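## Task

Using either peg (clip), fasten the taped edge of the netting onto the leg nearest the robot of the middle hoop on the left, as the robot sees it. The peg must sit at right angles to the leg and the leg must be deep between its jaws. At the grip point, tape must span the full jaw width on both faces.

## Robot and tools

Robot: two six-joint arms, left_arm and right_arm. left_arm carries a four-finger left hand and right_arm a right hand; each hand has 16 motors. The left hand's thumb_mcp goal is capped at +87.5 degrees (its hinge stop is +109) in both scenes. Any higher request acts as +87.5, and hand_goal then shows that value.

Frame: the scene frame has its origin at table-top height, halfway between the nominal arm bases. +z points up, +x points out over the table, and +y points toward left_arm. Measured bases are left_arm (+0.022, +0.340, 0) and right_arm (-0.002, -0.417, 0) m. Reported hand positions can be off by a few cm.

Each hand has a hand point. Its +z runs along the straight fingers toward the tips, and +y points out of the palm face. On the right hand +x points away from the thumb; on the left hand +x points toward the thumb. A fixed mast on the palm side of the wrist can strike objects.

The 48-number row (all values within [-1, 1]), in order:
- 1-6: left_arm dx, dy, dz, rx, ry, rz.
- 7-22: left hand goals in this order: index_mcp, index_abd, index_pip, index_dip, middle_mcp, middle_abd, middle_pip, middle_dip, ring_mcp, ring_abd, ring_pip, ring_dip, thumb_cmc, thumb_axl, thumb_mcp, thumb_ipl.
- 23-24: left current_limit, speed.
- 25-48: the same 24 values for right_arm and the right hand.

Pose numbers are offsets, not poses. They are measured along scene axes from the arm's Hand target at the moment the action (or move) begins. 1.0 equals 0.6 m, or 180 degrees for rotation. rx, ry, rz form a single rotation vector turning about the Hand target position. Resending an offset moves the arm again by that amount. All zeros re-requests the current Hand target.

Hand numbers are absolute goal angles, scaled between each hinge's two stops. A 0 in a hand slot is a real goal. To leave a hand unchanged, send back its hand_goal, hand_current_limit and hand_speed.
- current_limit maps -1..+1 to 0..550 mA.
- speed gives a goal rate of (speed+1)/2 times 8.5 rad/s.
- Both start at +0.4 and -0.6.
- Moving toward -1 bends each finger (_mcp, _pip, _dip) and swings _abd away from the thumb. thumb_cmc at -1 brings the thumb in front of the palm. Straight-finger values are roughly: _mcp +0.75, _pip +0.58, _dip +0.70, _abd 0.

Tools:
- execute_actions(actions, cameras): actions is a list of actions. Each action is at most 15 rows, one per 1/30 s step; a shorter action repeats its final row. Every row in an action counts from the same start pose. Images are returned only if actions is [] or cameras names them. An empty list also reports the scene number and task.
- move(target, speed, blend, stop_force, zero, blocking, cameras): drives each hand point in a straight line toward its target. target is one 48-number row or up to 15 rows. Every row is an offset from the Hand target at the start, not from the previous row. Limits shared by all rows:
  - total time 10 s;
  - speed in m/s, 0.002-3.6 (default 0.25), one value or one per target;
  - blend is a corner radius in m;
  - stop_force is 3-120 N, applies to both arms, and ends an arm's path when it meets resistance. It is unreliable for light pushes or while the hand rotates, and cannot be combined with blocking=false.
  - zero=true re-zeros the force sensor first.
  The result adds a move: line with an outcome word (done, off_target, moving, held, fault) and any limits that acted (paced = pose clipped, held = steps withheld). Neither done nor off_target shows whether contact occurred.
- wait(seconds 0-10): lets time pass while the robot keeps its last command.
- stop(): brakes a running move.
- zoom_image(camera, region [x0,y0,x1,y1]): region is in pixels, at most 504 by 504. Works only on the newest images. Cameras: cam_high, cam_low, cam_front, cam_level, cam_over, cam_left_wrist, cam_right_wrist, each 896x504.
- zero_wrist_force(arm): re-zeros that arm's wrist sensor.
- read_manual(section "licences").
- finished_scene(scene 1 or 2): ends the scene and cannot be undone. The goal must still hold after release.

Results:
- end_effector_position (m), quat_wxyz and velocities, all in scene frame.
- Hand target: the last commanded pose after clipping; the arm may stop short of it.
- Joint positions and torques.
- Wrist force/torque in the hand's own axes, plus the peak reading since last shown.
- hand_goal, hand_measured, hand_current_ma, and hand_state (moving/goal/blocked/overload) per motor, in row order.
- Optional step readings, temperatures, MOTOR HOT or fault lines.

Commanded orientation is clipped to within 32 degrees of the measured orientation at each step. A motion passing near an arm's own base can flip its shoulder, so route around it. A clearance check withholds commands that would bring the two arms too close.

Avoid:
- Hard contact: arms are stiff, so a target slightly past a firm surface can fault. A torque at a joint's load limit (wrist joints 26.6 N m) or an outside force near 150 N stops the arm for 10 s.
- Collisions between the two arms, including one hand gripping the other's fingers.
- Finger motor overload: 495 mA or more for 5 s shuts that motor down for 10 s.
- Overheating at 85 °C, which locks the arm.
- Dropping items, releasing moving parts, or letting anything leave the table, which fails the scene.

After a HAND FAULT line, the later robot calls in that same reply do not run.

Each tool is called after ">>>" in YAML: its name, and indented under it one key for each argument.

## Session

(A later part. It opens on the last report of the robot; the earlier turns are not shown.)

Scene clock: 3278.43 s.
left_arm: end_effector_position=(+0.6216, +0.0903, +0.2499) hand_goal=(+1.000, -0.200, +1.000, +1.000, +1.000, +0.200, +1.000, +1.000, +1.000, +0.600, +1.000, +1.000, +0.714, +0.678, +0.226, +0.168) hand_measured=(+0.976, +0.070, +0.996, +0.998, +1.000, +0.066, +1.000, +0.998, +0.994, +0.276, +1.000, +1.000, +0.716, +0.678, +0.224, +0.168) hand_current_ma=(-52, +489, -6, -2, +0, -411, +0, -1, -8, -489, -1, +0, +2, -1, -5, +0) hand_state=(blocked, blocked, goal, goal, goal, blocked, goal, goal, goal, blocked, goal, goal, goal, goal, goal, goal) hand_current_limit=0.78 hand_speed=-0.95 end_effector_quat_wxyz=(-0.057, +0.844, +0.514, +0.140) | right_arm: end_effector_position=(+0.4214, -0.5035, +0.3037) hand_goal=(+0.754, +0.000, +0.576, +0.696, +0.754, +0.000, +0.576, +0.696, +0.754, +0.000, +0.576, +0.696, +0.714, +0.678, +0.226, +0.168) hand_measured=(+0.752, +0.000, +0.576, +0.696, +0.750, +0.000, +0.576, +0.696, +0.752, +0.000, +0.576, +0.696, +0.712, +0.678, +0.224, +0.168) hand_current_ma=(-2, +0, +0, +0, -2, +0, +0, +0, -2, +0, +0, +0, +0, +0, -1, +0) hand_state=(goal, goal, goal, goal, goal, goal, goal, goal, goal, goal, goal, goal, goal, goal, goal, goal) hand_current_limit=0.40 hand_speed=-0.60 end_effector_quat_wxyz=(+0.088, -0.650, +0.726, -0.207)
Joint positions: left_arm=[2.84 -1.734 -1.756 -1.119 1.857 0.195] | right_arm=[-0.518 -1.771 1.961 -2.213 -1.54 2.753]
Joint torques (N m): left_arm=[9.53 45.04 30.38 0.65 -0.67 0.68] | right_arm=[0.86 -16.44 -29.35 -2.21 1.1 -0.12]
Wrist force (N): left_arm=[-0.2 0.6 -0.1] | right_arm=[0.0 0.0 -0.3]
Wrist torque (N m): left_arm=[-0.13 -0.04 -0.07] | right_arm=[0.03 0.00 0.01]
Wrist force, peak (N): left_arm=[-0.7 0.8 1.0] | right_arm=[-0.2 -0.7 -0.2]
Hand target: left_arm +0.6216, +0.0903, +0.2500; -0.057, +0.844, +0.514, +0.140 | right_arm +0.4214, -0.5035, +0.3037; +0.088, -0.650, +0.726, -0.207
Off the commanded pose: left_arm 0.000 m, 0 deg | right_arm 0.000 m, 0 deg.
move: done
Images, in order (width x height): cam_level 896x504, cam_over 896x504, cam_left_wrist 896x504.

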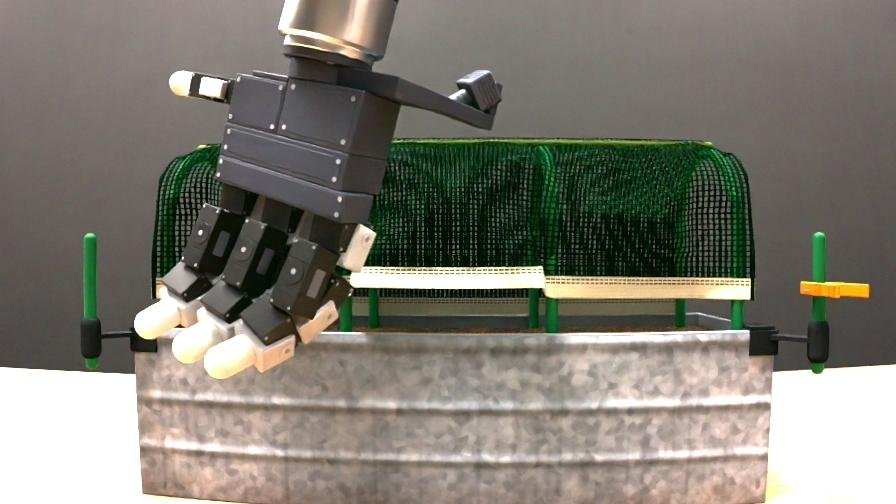

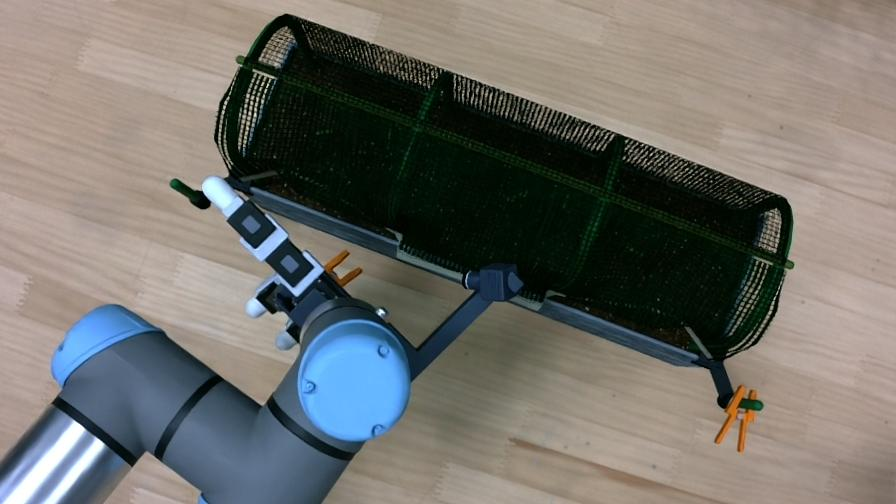

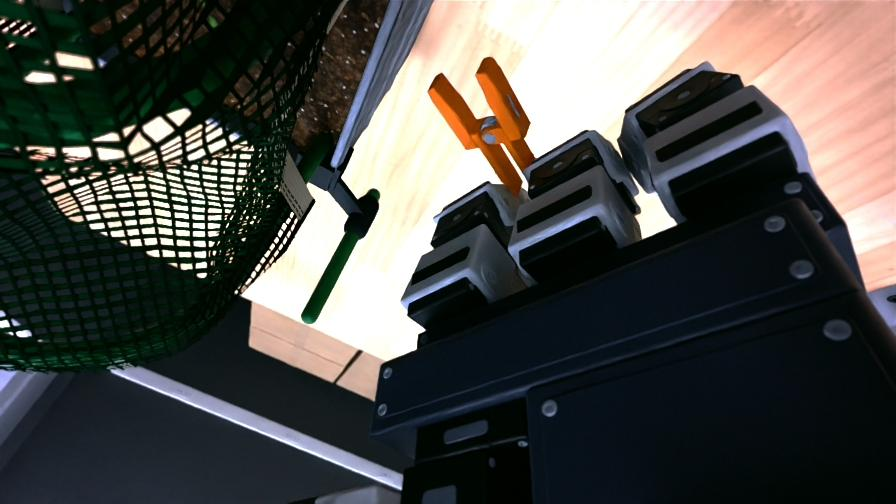

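>>> move:
  target: [0.0523,-0.0417,0,0,0,0,1,-0.2,1,1,1,0.2,1,1,1,0.6,1,1,0.714,0.678,0.226,0.168,0.78,-0.95,0,0,0,0,0,0,0.754,0,0.576,0.696,0.754,0,0.576,0.696,0.754,0,0.576,0.696,0.714,0.678,0.226,0.168,0.4,-0.6]
  speed: 0.04
  stop_force: 6
  cameras: ["cam_left_wrist","cam_level","cam_over"]

>>> zoom_image:
  camera: "cam_level"
  region: [260, 200, 440, 335]

>>> zoom_image:
  camera: "cam_over"
  region: [320, 180, 480, 310]

>>> zoom_image:
  camera: "cam_left_wrist"
  region: [350, 0, 600, 200]

Scene clock: 3306.33 s.
left_arm: end_effector_position=(+0.6529, +0.0653, +0.2500) hand_goal=(+1.000, -0.200, +1.000, +1.000, +1.000, +0.200, +1.000, +1.000, +1.000, +0.600, +1.000, +1.000, +0.714, +0.678, +0.226, +0.168) hand_measured=(+0.976, +0.070, +0.996, +0.998, +1.000, +0.066, +1.000, +0.998, +0.994, +0.276, +1.000, +1.000, +0.716, +0.678, +0.224, +0.168) hand_current_ma=(-52, +490, -6, -2, +0, -411, +0, -1, -8, -489, -1, +0, +2, -1, -5, +0) hand_state=(blocked, blocked, goal, goal, goal, blocked, goal, goal, goal, blocked, goal, goal, goal, goal, goal, goal) hand_current_limit=0.78 hand_speed=-0.95 end_effector_quat_wxyz=(-0.057, +0.844, +0.514, +0.140) | right_arm: end_effector_position=(+0.4214, -0.5035, +0.3037) hand_goal=(+0.754, +0.000, +0.576, +0.696, +0.754, +0.000, +0.576, +0.696, +0.754, +0.000, +0.576, +0.696, +0.714, +0.678, +0.226, +0.168) hand_measured=(+0.752, +0.000, +0.576, +0.696, +0.750, +0.000, +0.576, +0.696, +0.752, +0.000, +0.576, +0.696, +0.712, +0.678, +0.224, +0.168) hand_current_ma=(-2, +0, +0, +0, -2, +0, +0, +0, -2, +0, +0, +0, +0, +0, -1, +0) hand_state=(goal, goal, goal, goal, goal, goal, goal, goal, goal, goal, goal, goal, goal, goal, goal, goal) hand_current_limit=0.40 hand_speed=-0.60 end_effector_quat_wxyz=(+0.088, -0.650, +0.726, -0.207)
Joint positions: left_arm=[2.815 -1.825 -1.641 -1.15 1.86 0.168] | right_arm=[-0.518 -1.771 1.961 -2.213 -1.54 2.753]
Joint torques (N m): left_arm=[10.45 50.06 19.57 4.88 0.19 1.86] | right_arm=[-0.29 -14.92 -29.66 -2.39 0.88 -0.09]
Wrist force (N): left_arm=[-0.3 0.8 0.0] | right_arm=[0.1 -0.2 0.1]
Wrist torque (N m): left_arm=[-0.15 -0.05 -0.02] | right_arm=[-0.04 -0.01 0.01]
Wrist force, peak (N): left_arm=[-0.6 1.4 0.1] | right_arm=[0.0 -0.7 -0.3]
Hand target: left_arm +0.6529, +0.0653, +0.2500; -0.057, +0.844, +0.514, +0.140 | right_arm +0.4214, -0.5035, +0.3037; +0.088, -0.650, +0.726, -0.207
Off the commanded pose: left_arm 0.000 m, 0 deg | right_arm 0.000 m, 0 deg.
move: done
Images, in order (width x height): cam_level 896x504, cam_over 896x504, cam_left_wrist 896x504.

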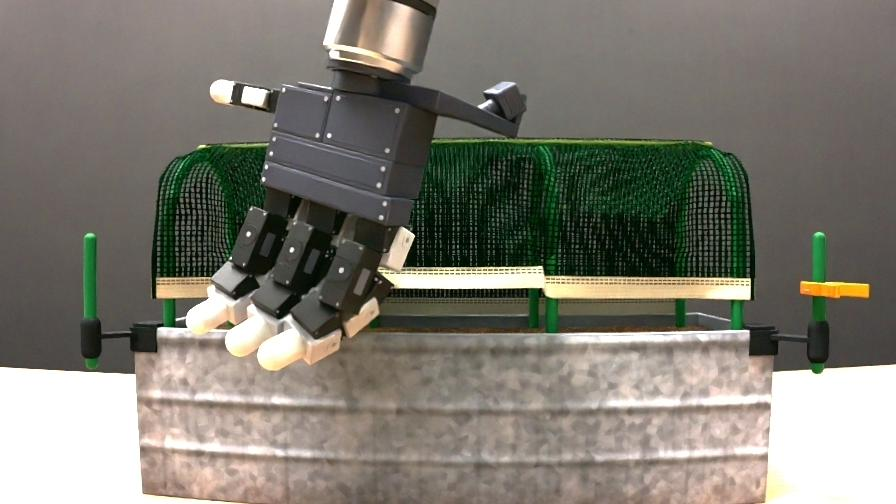

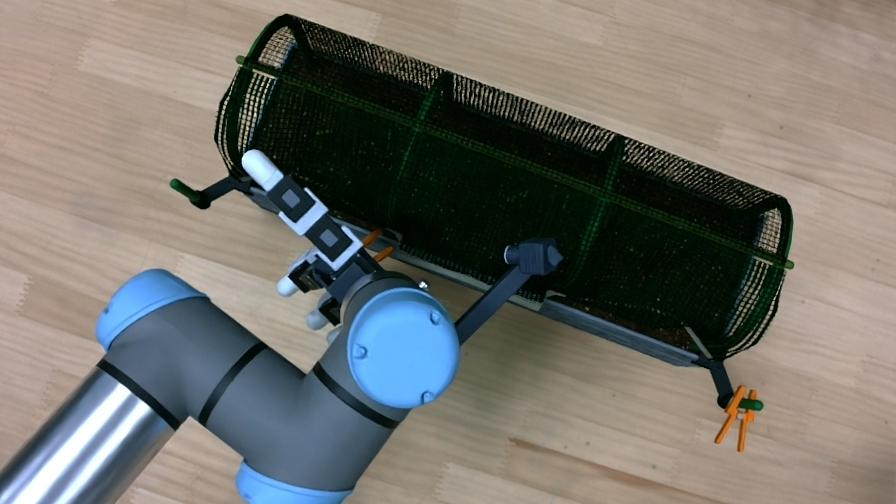

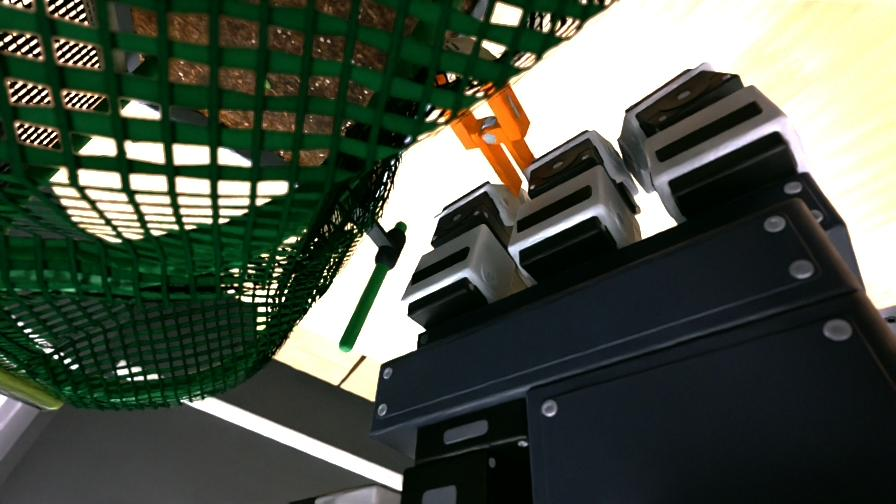

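Scaled by 2.800.

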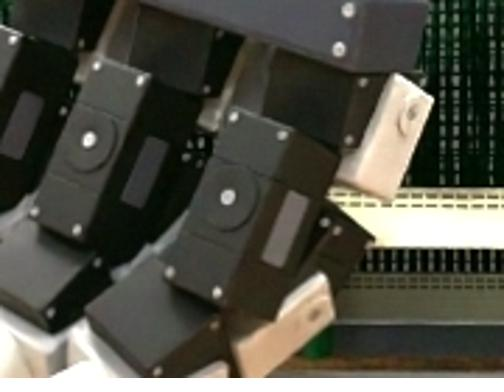

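Scaled by 3.150.

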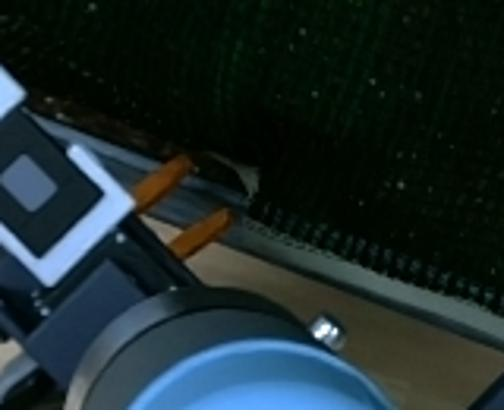

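Scaled by 2.016.

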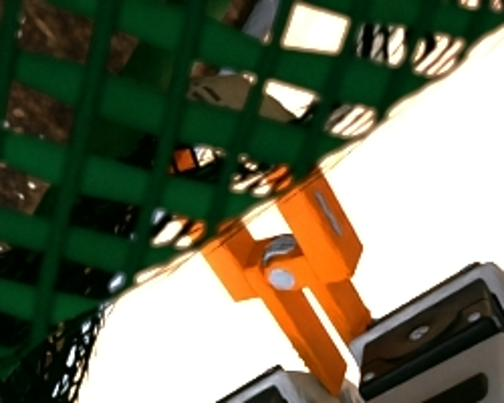

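>>> move:
  target: [0.0246,-0.0172,0,0,0,0,1,-0.2,1,1,1,0.2,1,1,1,0.6,1,1,0.714,0.678,0.226,0.168,0.78,-0.95,0,0,0,0,0,0,0.754,0,0.576,0.696,0.754,0,0.576,0.696,0.754,0,0.576,0.696,0.714,0.678,0.226,0.168,0.4,-0.6]
  speed: 0.02
  stop_force: 8
  cameras: ["cam_left_wrist","cam_level","cam_over"]

>>> zoom_image:
  camera: "cam_level"
  region: [260, 200, 440, 335]

>>> zoom_image:
  camera: "cam_over"
  region: [340, 180, 460, 280]

>>> zoom_image:
  camera: "cam_left_wrist"
  region: [350, 0, 600, 200]

Scene clock: 3335.10 s.
left_arm: end_effector_position=(+0.6677, +0.0549, +0.2500) hand_goal=(+1.000, -0.200, +1.000, +1.000, +1.000, +0.200, +1.000, +1.000, +1.000, +0.600, +1.000, +1.000, +0.714, +0.678, +0.226, +0.168) hand_measured=(+0.976, +0.070, +0.996, +0.998, +1.000, +0.066, +1.000, +0.998, +0.994, +0.276, +1.000, +1.000, +0.716, +0.678, +0.224, +0.168) hand_current_ma=(-52, +489, -6, -2, +0, -411, +0, -1, -8, -489, -1, +0, +2, -1, -5, +0) hand_state=(blocked, blocked, goal, goal, goal, blocked, goal, goal, goal, blocked, goal, goal, goal, goal, goal, goal) hand_current_limit=0.78 hand_speed=-0.95 end_effector_quat_wxyz=(-0.057, +0.844, +0.514, +0.140) | right_arm: end_effector_position=(+0.4214, -0.5035, +0.3037) hand_goal=(+0.754, +0.000, +0.576, +0.696, +0.754, +0.000, +0.576, +0.696, +0.754, +0.000, +0.576, +0.696, +0.714, +0.678, +0.226, +0.168) hand_measured=(+0.752, +0.000, +0.576, +0.696, +0.750, +0.000, +0.576, +0.696, +0.752, +0.000, +0.576, +0.696, +0.712, +0.678, +0.224, +0.168) hand_current_ma=(-2, +0, +0, +0, -2, +0, +0, +0, -2, +0, +0, +0, +0, +0, -1, +0) hand_state=(goal, goal, goal, goal, goal, goal, goal, goal, goal, goal, goal, goal, goal, goal, goal, goal) hand_current_limit=0.40 hand_speed=-0.60 end_effector_quat_wxyz=(+0.088, -0.650, +0.726, -0.207)
Joint positions: left_arm=[2.806 -1.866 -1.587 -1.166 1.861 0.159] | right_arm=[-0.518 -1.771 1.961 -2.213 -1.54 2.753]
Joint torques (N m): left_arm=[9.74 52.03 17.54 4.84 0.9 1.93] | right_arm=[0.67 -15.77 -30.19 -2.24 1.12 -0.13]
Wrist force (N): left_arm=[-0.1 0.5 -0.1] | right_arm=[0.1 -0.1 -0.5]
Wrist torque (N m): left_arm=[-0.15 -0.06 -0.01] | right_arm=[0.03 0.00 0.01]
Wrist force, peak (N): left_arm=[-0.3 1.0 0.0] | right_arm=[0.0 -0.6 -0.7]
Hand target: left_arm +0.6677, +0.0549, +0.2500; -0.057, +0.844, +0.514, +0.140 | right_arm +0.4214, -0.5035, +0.3037; +0.088, -0.650, +0.726, -0.207
Off the commanded pose: left_arm 0.000 m, 0 deg | right_arm 0.000 m, 0 deg.
move: done
Images, in order (width x height): cam_level 896x504, cam_over 896x504, cam_left_wrist 896x504.

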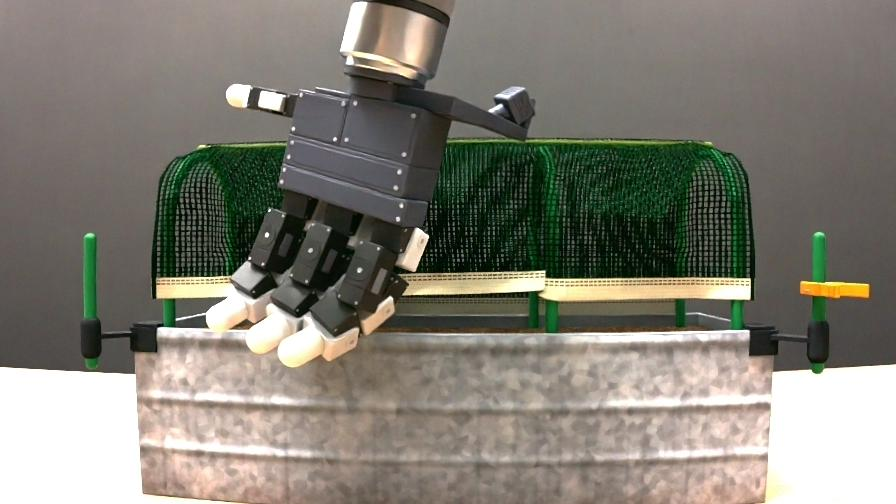

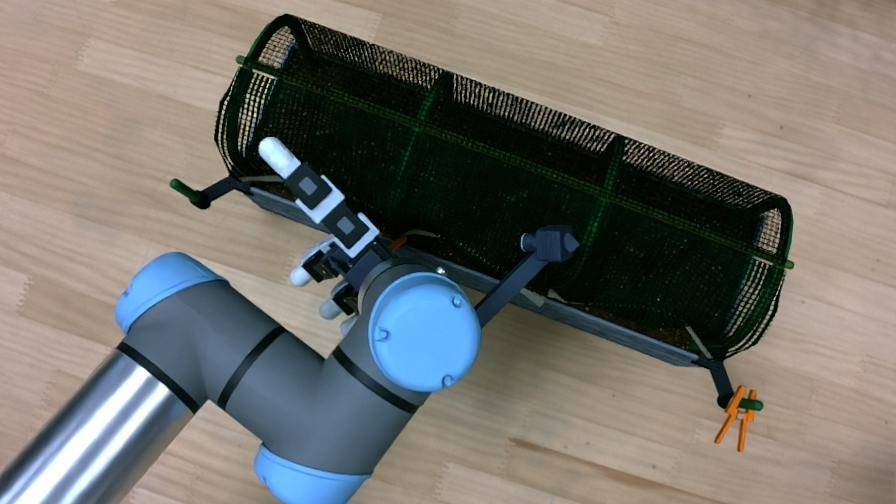

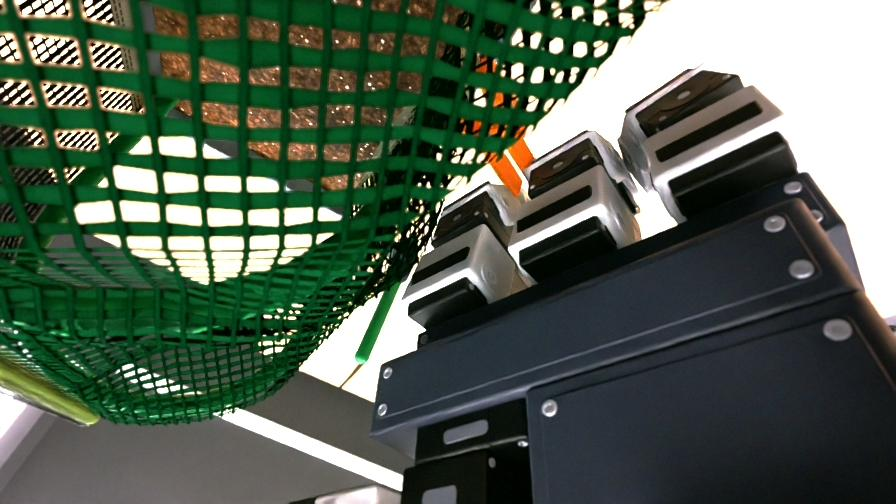

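Scaled by 2.800.

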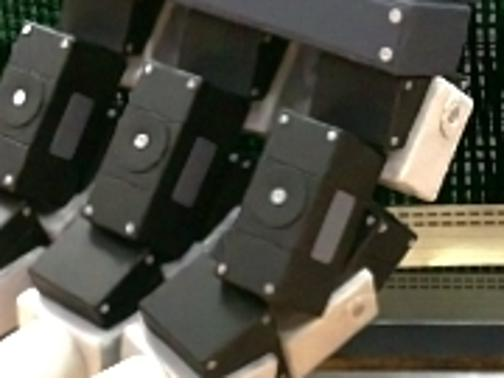

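Scaled by 4.200.

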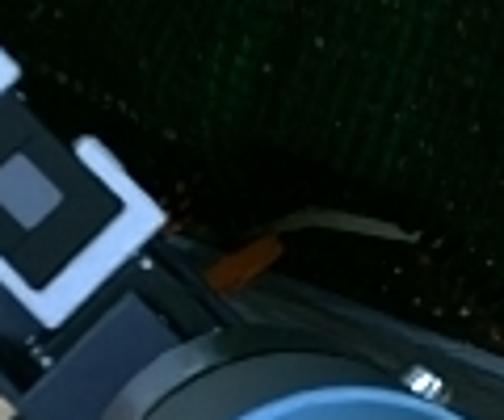

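Scaled by 2.016.

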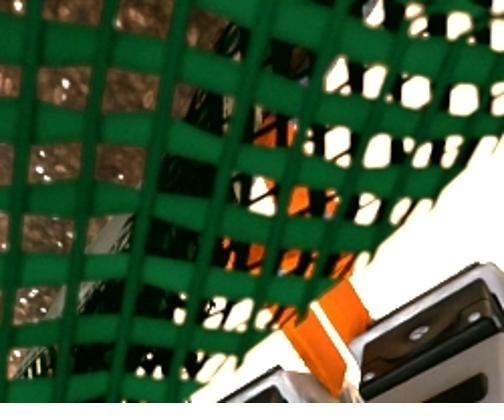

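>>> move:
  target: [0.0191,-0.0134,0,0,0,0,1,-0.2,1,1,1,0.2,1,1,1,0.6,1,1,0.714,0.678,0.226,0.168,0.78,-0.95,0,0,0,0,0,0,0.754,0,0.576,0.696,0.754,0,0.576,0.696,0.754,0,0.576,0.696,0.714,0.678,0.226,0.168,0.4,-0.6]
  speed: 0.02
  stop_force: 8
  cameras: ["cam_left_wrist","cam_level","cam_over"]

>>> zoom_image:
  camera: "cam_over"
  region: [340, 180, 460, 280]

>>> zoom_image:
  camera: "cam_left_wrist"
  region: [350, 0, 600, 200]

Scene clock: 3364.20 s.
left_arm: end_effector_position=(+0.6792, +0.0469, +0.2500) hand_goal=(+1.000, -0.200, +1.000, +1.000, +1.000, +0.200, +1.000, +1.000, +1.000, +0.600, +1.000, +1.000, +0.714, +0.678, +0.226, +0.168) hand_measured=(+0.990, +0.070, +0.996, +0.998, +1.000, +0.066, +1.000, +0.998, +0.994, +0.276, +1.000, +1.000, +0.716, +0.678, +0.224, +0.168) hand_current_ma=(-16, +490, -6, -2, +0, -411, +0, -1, -9, -489, +0, +0, +2, -1, -5, +0) hand_state=(goal, blocked, goal, goal, goal, blocked, goal, goal, goal, blocked, goal, goal, goal, goal, goal, goal) hand_current_limit=0.78 hand_speed=-0.95 end_effector_quat_wxyz=(-0.057, +0.844, +0.514, +0.140) | right_arm: end_effector_position=(+0.4214, -0.5035, +0.3037) hand_goal=(+0.754, +0.000, +0.576, +0.696, +0.754, +0.000, +0.576, +0.696, +0.754, +0.000, +0.576, +0.696, +0.714, +0.678, +0.226, +0.168) hand_measured=(+0.752, +0.000, +0.576, +0.696, +0.750, +0.000, +0.576, +0.696, +0.752, +0.000, +0.576, +0.696, +0.712, +0.678, +0.224, +0.168) hand_current_ma=(-2, +0, +0, +0, -2, +0, +0, +0, -2, +0, +0, +0, +0, +0, -1, +0) hand_state=(goal, goal, goal, goal, goal, goal, goal, goal, goal, goal, goal, goal, goal, goal, goal, goal) hand_current_limit=0.40 hand_speed=-0.60 end_effector_quat_wxyz=(+0.088, -0.650, +0.726, -0.207)
Joint positions: left_arm=[2.8 -1.898 -1.543 -1.179 1.861 0.153] | right_arm=[-0.518 -1.771 1.961 -2.213 -1.54 2.753]
Joint torques (N m): left_arm=[10.17 54.11 20.38 6.48 1.33 1.93] | right_arm=[0.75 -16.35 -29.78 -2.33 1.11 -0.24]
Wrist force (N): left_arm=[-1.2 -6.4 -0.3] | right_arm=[-0.1 0.1 -0.2]
Wrist torque (N m): left_arm=[0.01 -0.11 -0.11] | right_arm=[0.02 0.01 0.00]
Wrist force, peak (N): left_arm=[-1.1 -6.8 -0.2] | right_arm=[0.2 -0.5 -0.7]
Hand target: left_arm +0.6792, +0.0469, +0.2500; -0.057, +0.844, +0.514, +0.140 | right_arm +0.4214, -0.5035, +0.3037; +0.088, -0.650, +0.726, -0.207
Off the commanded pose: left_arm 0.000 m, 0 deg | right_arm 0.000 m, 0 deg.
move: done
Images, in order (width x height): cam_level 896x504, cam_over 896x504, cam_left_wrist 896x504.

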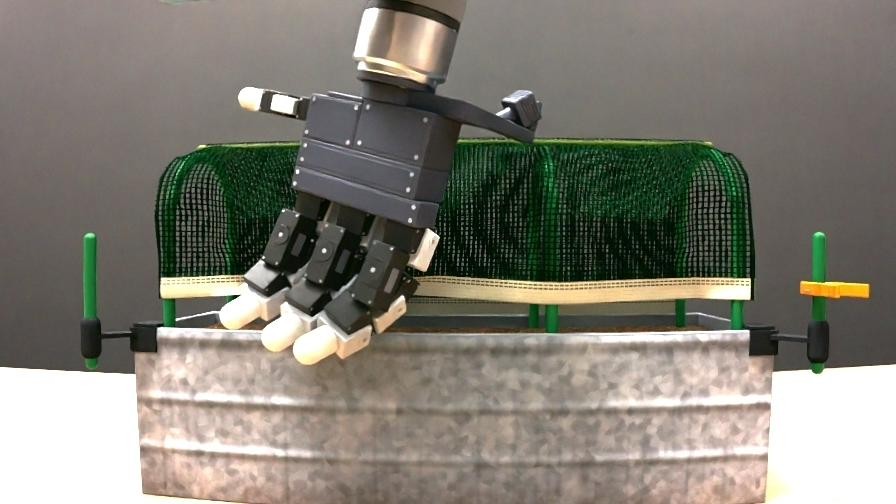

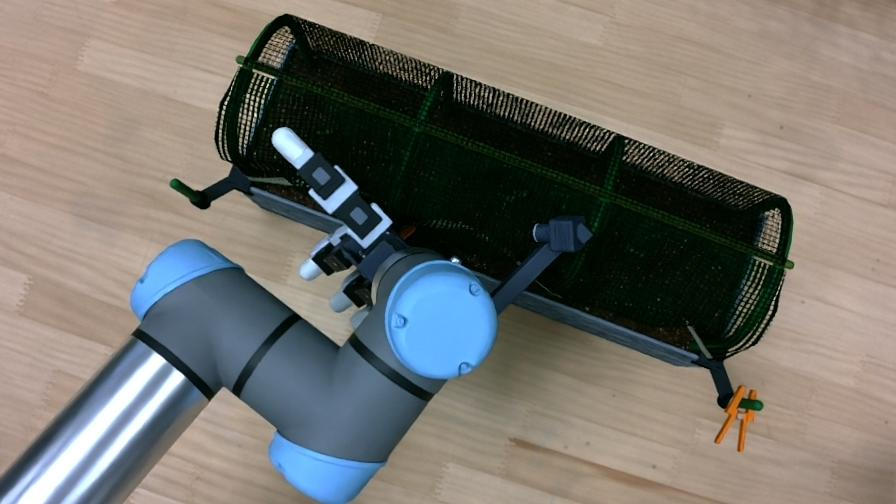

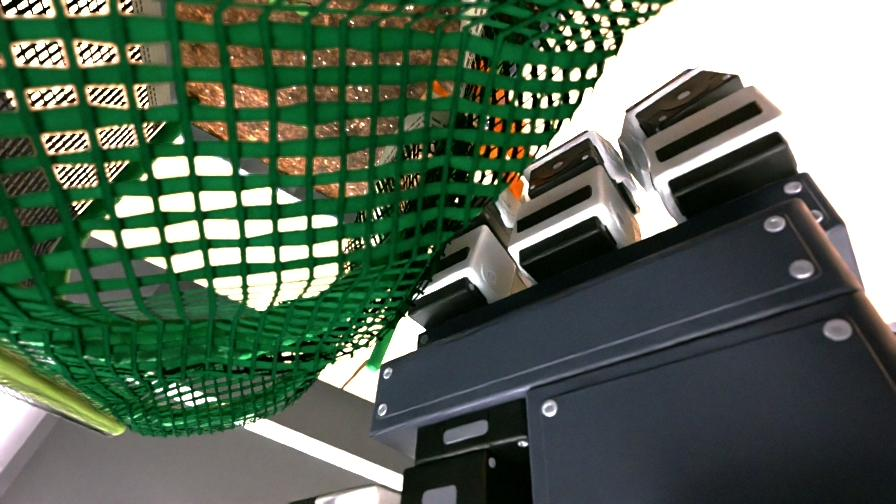

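Scaled by 4.200.

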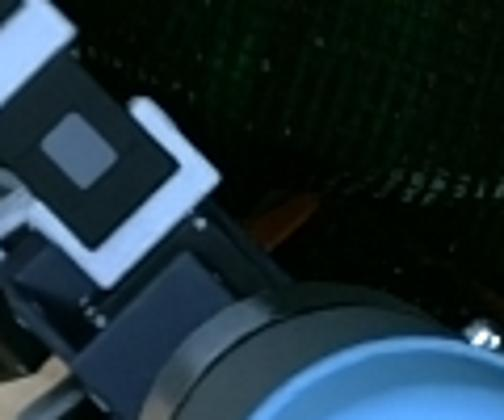

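Scaled by 2.016.

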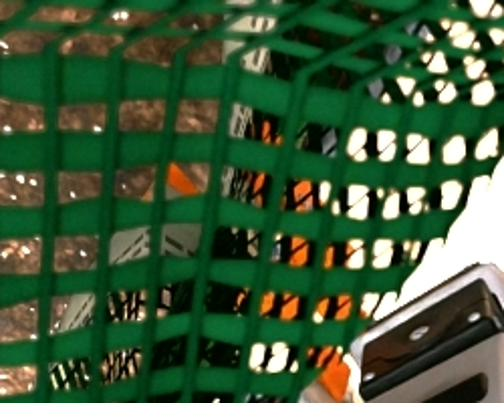

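>>> execute_actions:
  actions:
    - [[0,0,0,0,0,0,1,-0.2,1,1,1,0.2,1,1,1,0.1,1,1,0.714,0.678,0.226,0.168,0.78,-0.96,0,0,0,0,0,0,0.754,0,0.576,0.696,0.754,0,0.576,0.696,0.754,0,0.576,0.696,0.714,0.678,0.226,0.168,0.4,-0.6]]
    - [[0,0,0,0,0,0,1,0.08,1,1,1,-0.1,1,1,1,-0.2,1,1,0.714,0.678,0.226,0.168,0.6,-0.96,0,0,0,0,0,0,0.754,0,0.576,0.696,0.754,0,0.576,0.696,0.754,0,0.576,0.696,0.714,0.678,0.226,0.168,0.4,-0.6]]
    - [[0,0,0,0,0,0,1,0.16,1,1,1,-0.2,1,1,1,-0.5,1,1,0.714,0.678,0.226,0.168,0.4,-0.95,0,0,0,0,0,0,0.754,0,0.576,0.696,0.754,0,0.576,0.696,0.754,0,0.576,0.696,0.714,0.678,0.226,0.168,0.4,-0.6]]
    - [[0,0,0,0,0,0,1,0.16,1,1,1,-0.2,1,1,1,-0.6,1,1,0.714,0.678,0.226,0.168,0.4,-0.95,0,0,0,0,0,0,0.754,0,0.576,0.696,0.754,0,0.576,0.696,0.754,0,0.576,0.696,0.714,0.678,0.226,0.168,0.4,-0.6]]
  cameras: ["cam_left_wrist","cam_level","cam_over"]

>>> zoom_image:
  camera: "cam_over"
  region: [340, 180, 460, 280]

>>> zoom_image:
  camera: "cam_left_wrist"
  region: [350, 0, 600, 200]

>>> zoom_image:
  camera: "cam_level"
  region: [260, 200, 440, 335]

Scene clock: 3421.80 s.
left_arm: end_effector_position=(+0.6792, +0.0469, +0.2500) hand_goal=(+1.000, +0.160, +1.000, +1.000, +1.000, -0.200, +1.000, +1.000, +1.000, -0.600, +1.000, +1.000, +0.714, +0.678, +0.226, +0.168) hand_measured=(+0.992, +0.170, +0.996, +0.998, +0.996, -0.198, +1.000, +0.998, +0.994, -0.524, +1.000, +1.000, +0.716, +0.678, +0.224, +0.168) hand_current_ma=(-12, +15, -6, -2, -5, +2, +0, -1, -9, +10, +0, +0, +2, -1, -5, +0) hand_state=(goal, goal, goal, goal, goal, goal, goal, goal, goal, moving, goal, goal, goal, goal, goal, goal) hand_current_limit=0.40 hand_speed=-0.95 end_effector_quat_wxyz=(-0.057, +0.844, +0.514, +0.140) | right_arm: end_effector_position=(+0.4214, -0.5035, +0.3037) hand_goal=(+0.754, +0.000, +0.576, +0.696, +0.754, +0.000, +0.576, +0.696, +0.754, +0.000, +0.576, +0.696, +0.714, +0.678, +0.226, +0.168) hand_measured=(+0.752, +0.000, +0.576, +0.696, +0.750, +0.000, +0.576, +0.696, +0.752, +0.000, +0.576, +0.696, +0.712, +0.678, +0.224, +0.168) hand_current_ma=(-2, +0, +0, +0, -2, +0, +0, +0, -2, +0, +0, +0, +0, +0, -1, +0) hand_state=(goal, goal, goal, goal, goal, goal, goal, goal, goal, goal, goal, goal, goal, goal, goal, goal) hand_current_limit=0.40 hand_speed=-0.60 end_effector_quat_wxyz=(+0.088, -0.650, +0.726, -0.207)
Joint positions: left_arm=[2.8 -1.898 -1.543 -1.179 1.861 0.153] | right_arm=[-0.518 -1.771 1.961 -2.213 -1.54 2.753]
Joint torques (N m): left_arm=[10.3 51.89 19.82 0.81 -0.43 1.78] | right_arm=[0.08 -16.82 -29.69 -1.96 1.28 -0.18]
Wrist force (N): left_arm=[-0.1 -0.2 -0.6] | right_arm=[0.0 -0.2 -0.1]
Wrist torque (N m): left_arm=[-0.13 0.00 -0.01] | right_arm=[-0.02 0.01 0.00]
Wrist force, peak (N): left_arm=[-1.2 -6.8 0.0] | right_arm=[-0.4 -0.1 -0.7]
Hand target: left_arm +0.6792, +0.0469, +0.2500; -0.057, +0.844, +0.514, +0.140 | right_arm +0.4214, -0.5035, +0.3037; +0.088, -0.650, +0.726, -0.207
Off the commanded pose: left_arm 0.000 m, 0 deg | right_arm 0.000 m, 0 deg.
not at rest: the robot was still moving 3 seconds after this call's last action.
Step readings (end_effector_position of left_arm | right_arm):
0: (+0.6792, +0.0469, +0.2500) | (+0.4214, -0.5035, +0.3037)
1: (+0.6792, +0.0469, +0.2500) | (+0.4214, -0.5035, +0.3037)
2: (+0.6792, +0.0469, +0.2500) | (+0.4214, -0.5035, +0.3037)
4: (+0.6792, +0.0469, +0.2500) | (+0.4214, -0.5035, +0.3037)
8: (+0.6792, +0.0469, +0.2500) | (+0.4214, -0.5035, +0.3037)
15: (+0.6792, +0.0469, +0.2500) | (+0.4214, -0.5035, +0.3037)
16: (+0.6792, +0.0469, +0.2500) | (+0.4214, -0.5035, +0.3037)
17: (+0.6792, +0.0469, +0.2500) | (+0.4214, -0.5035, +0.3037)
19: (+0.6792, +0.0469, +0.2500) | (+0.4214, -0.5035, +0.3037)
23: (+0.6792, +0.0469, +0.2500) | (+0.4214, -0.5035, +0.3037)
30: (+0.6792, +0.0469, +0.2500) | (+0.4214, -0.5035, +0.3037)
31: (+0.6792, +0.0469, +0.2500) | (+0.4214, -0.5035, +0.3037)
32: (+0.6792, +0.0469, +0.2500) | (+0.4214, -0.5035, +0.3037)
34: (+0.6792, +0.0469, +0.2500) | (+0.4214, -0.5035, +0.3037)
38: (+0.6792, +0.0469, +0.2500) | (+0.4214, -0.5035, +0.3037)
45: (+0.6792, +0.0469, +0.2500) | (+0.4214, -0.5035, +0.3037)
46: (+0.6792, +0.0469, +0.2500) | (+0.4214, -0.5035, +0.3037)
47: (+0.6792, +0.0469, +0.2501) | (+0.4214, -0.5035, +0.3037)
49: (+0.6792, +0.0469, +0.2501) | (+0.4214, -0.5035, +0.3037)
53: (+0.6792, +0.0469, +0.2501) | (+0.4214, -0.5035, +0.3037)
60: (+0.6792, +0.0469, +0.2501) | (+0.4214, -0.5035, +0.3037)
Images, in order (width x height): cam_level 896x504, cam_over 896x504, cam_left_wrist 896x504.

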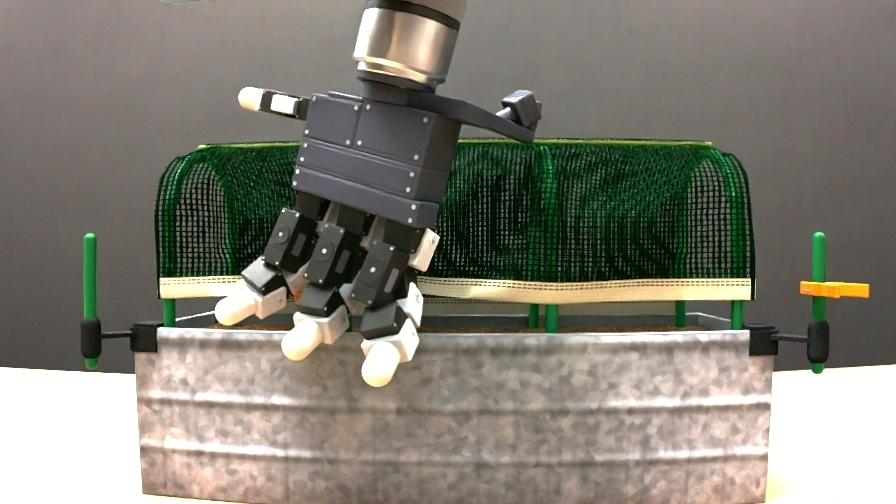

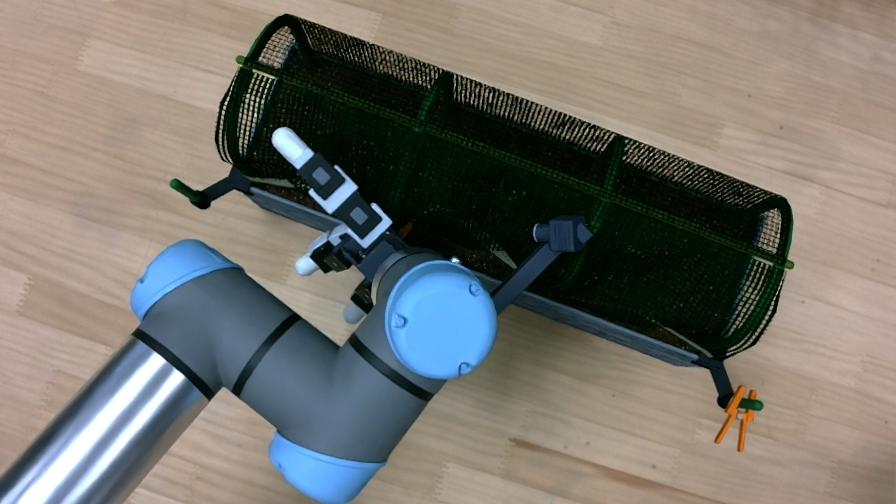

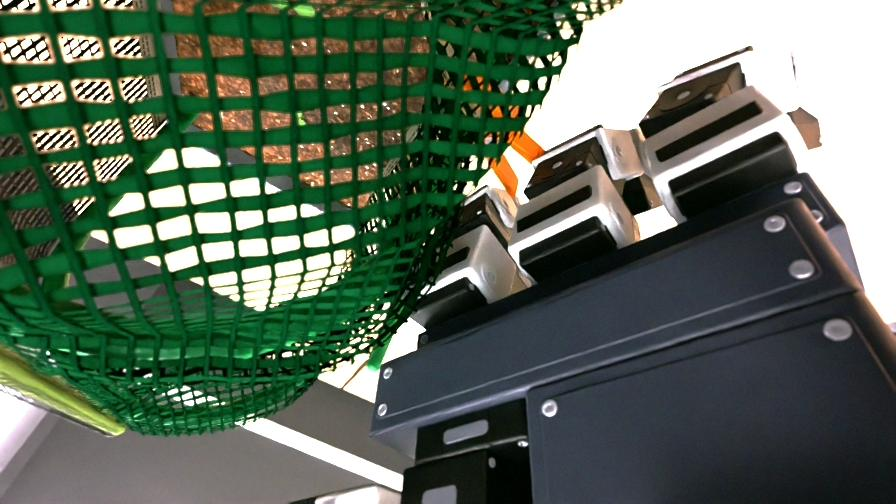

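Scaled by 4.200.

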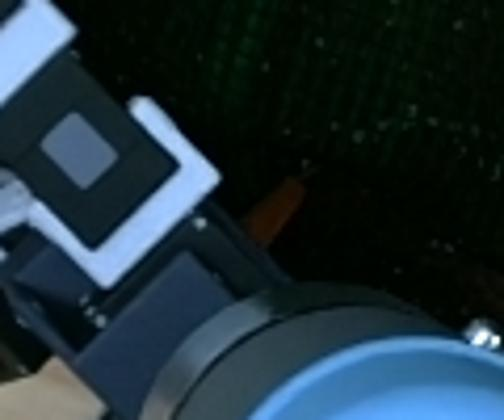

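Scaled by 2.016.

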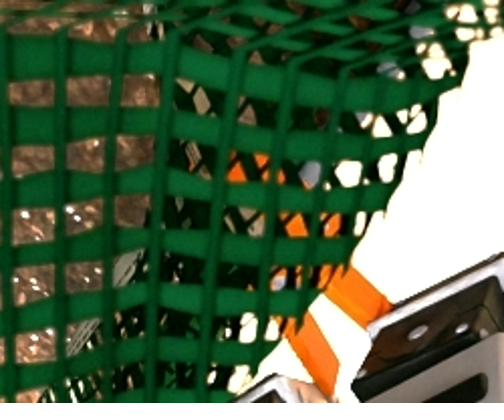

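Scaled by 2.800.

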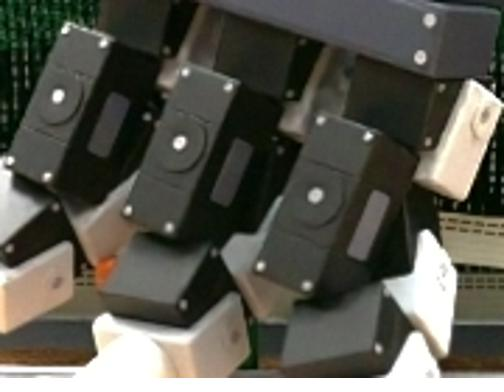

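>>> move:
  target:
    - [0,0,0,0,0,0,1,0.8,1,1,1,-0.55,1,1,1,-1,1,1,0.714,0.678,0.226,0.168,0.4,-0.88,0,0,0,0,0,0,0.754,0,0.576,0.696,0.754,0,0.576,0.696,0.754,0,0.576,0.696,0.714,0.678,0.226,0.168,0.4,-0.6]
    - [-0.1092,0.0765,0,0,0,0,1,0.8,1,1,1,-0.55,1,1,1,-1,1,1,0.714,0.678,0.226,0.168,0.4,-0.88,0,0,0,0,0,0,0.754,0,0.576,0.696,0.754,0,0.576,0.696,0.754,0,0.576,0.696,0.714,0.678,0.226,0.168,0.4,-0.6]
  speed: 0.05
  cameras: ["cam_left_wrist","cam_level","cam_over"]

>>> zoom_image:
  camera: "cam_over"
  region: [340, 180, 460, 280]

>>> zoom_image:
  camera: "cam_level"
  region: [280, 220, 420, 325]

Scene clock: 3442.27 s.
left_arm: end_effector_position=(+0.6137, +0.0929, +0.2502) hand_goal=(+1.000, +0.800, +1.000, +1.000, +1.000, -0.550, +1.000, +1.000, +1.000, -1.000, +1.000, +1.000, +0.714, +0.678, +0.226, +0.168) hand_measured=(+0.992, +0.790, +0.996, +0.998, +0.996, -0.546, +1.000, +0.998, +0.994, -0.992, +1.000, +1.000, +0.716, +0.678, +0.224, +0.168) hand_current_ma=(-12, -15, -5, -2, -5, +4, +0, -1, -9, +9, +0, +0, +2, -1, -5, +0) hand_state=(goal, goal, goal, goal, goal, goal, goal, goal, goal, goal, goal, goal, goal, goal, goal, goal) hand_current_limit=0.40 hand_speed=-0.88 end_effector_quat_wxyz=(-0.057, +0.844, +0.514, +0.140) | right_arm: end_effector_position=(+0.4214, -0.5035, +0.3037) hand_goal=(+0.754, +0.000, +0.576, +0.696, +0.754, +0.000, +0.576, +0.696, +0.754, +0.000, +0.576, +0.696, +0.714, +0.678, +0.226, +0.168) hand_measured=(+0.752, +0.000, +0.576, +0.696, +0.750, +0.000, +0.576, +0.696, +0.752, +0.000, +0.576, +0.696, +0.712, +0.678, +0.224, +0.168) hand_current_ma=(-2, +0, +0, +0, -2, +0, +0, +0, -2, +0, +0, +0, +0, +0, -1, +0) hand_state=(goal, goal, goal, goal, goal, goal, goal, goal, goal, goal, goal, goal, goal, goal, goal, goal) hand_current_limit=0.40 hand_speed=-0.60 end_effector_quat_wxyz=(+0.088, -0.650, +0.726, -0.207)
Joint positions: left_arm=[2.84 -1.715 -1.778 -1.115 1.857 0.195] | right_arm=[-0.518 -1.771 1.961 -2.213 -1.54 2.753]
Joint torques (N m): left_arm=[-7.92 19.09 30.17 0.87 -0.44 -1.88] | right_arm=[0.35 -16.16 -30 -1.97 1.25 -0.21]
Wrist force (N): left_arm=[-0.2 0.6 -0.1] | right_arm=[-0.2 -0.6 -0.5]
Wrist torque (N m): left_arm=[-0.14 -0.01 -0.06] | right_arm=[-0.03 0.03 -0.02]
Wrist force, peak (N): left_arm=[-1.1 0.4 -0.5] | right_arm=[-0.1 -0.4 -0.7]
Hand target: left_arm +0.6136, +0.0928, +0.2500; -0.057, +0.844, +0.514, +0.140 | right_arm +0.4214, -0.5035, +0.3037; +0.088, -0.650, +0.726, -0.207
Off the commanded pose: left_arm 0.000 m, 0 deg | right_arm 0.000 m, 0 deg.
move: done
Images, in order (width x height): cam_level 896x504, cam_over 896x504, cam_left_wrist 896x504.

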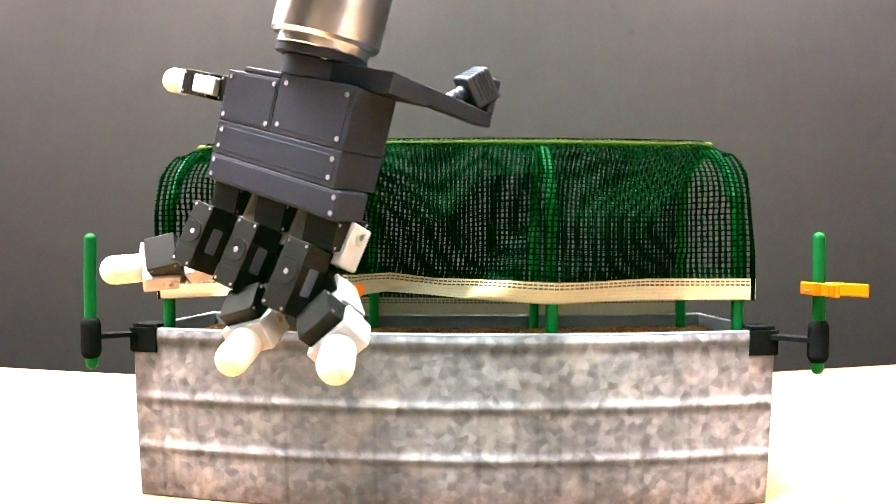

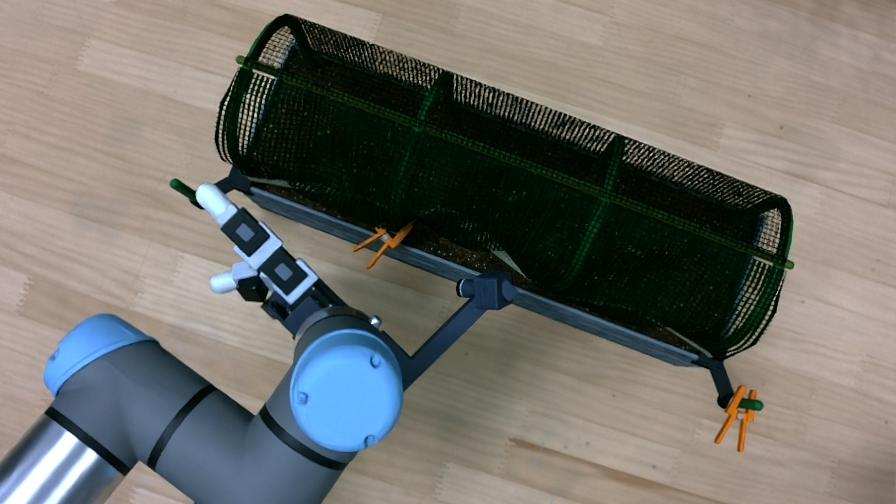

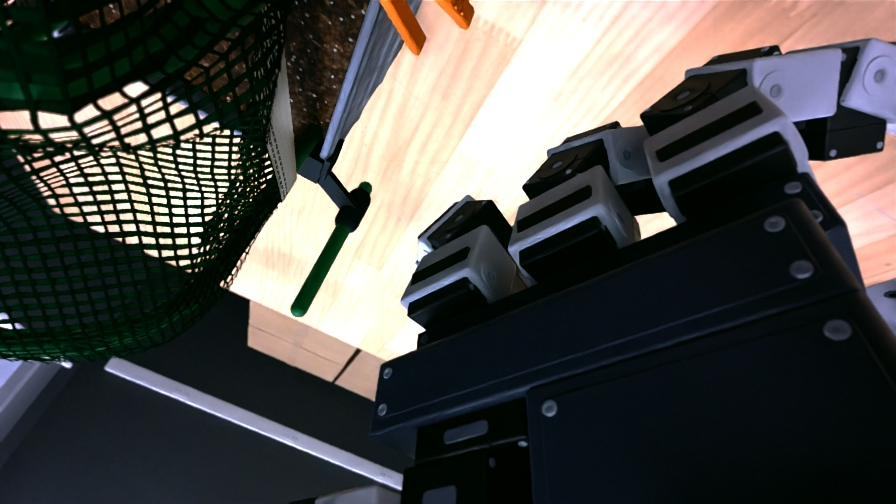

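Scaled by 4.200.

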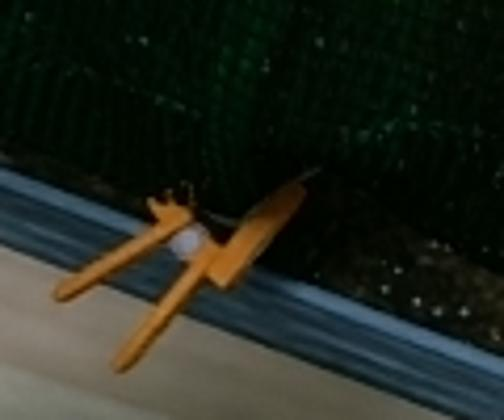

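Scaled by 3.600.

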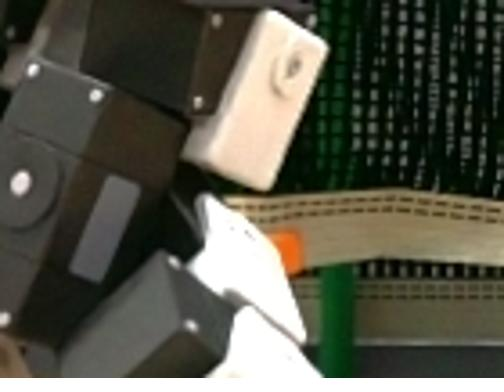

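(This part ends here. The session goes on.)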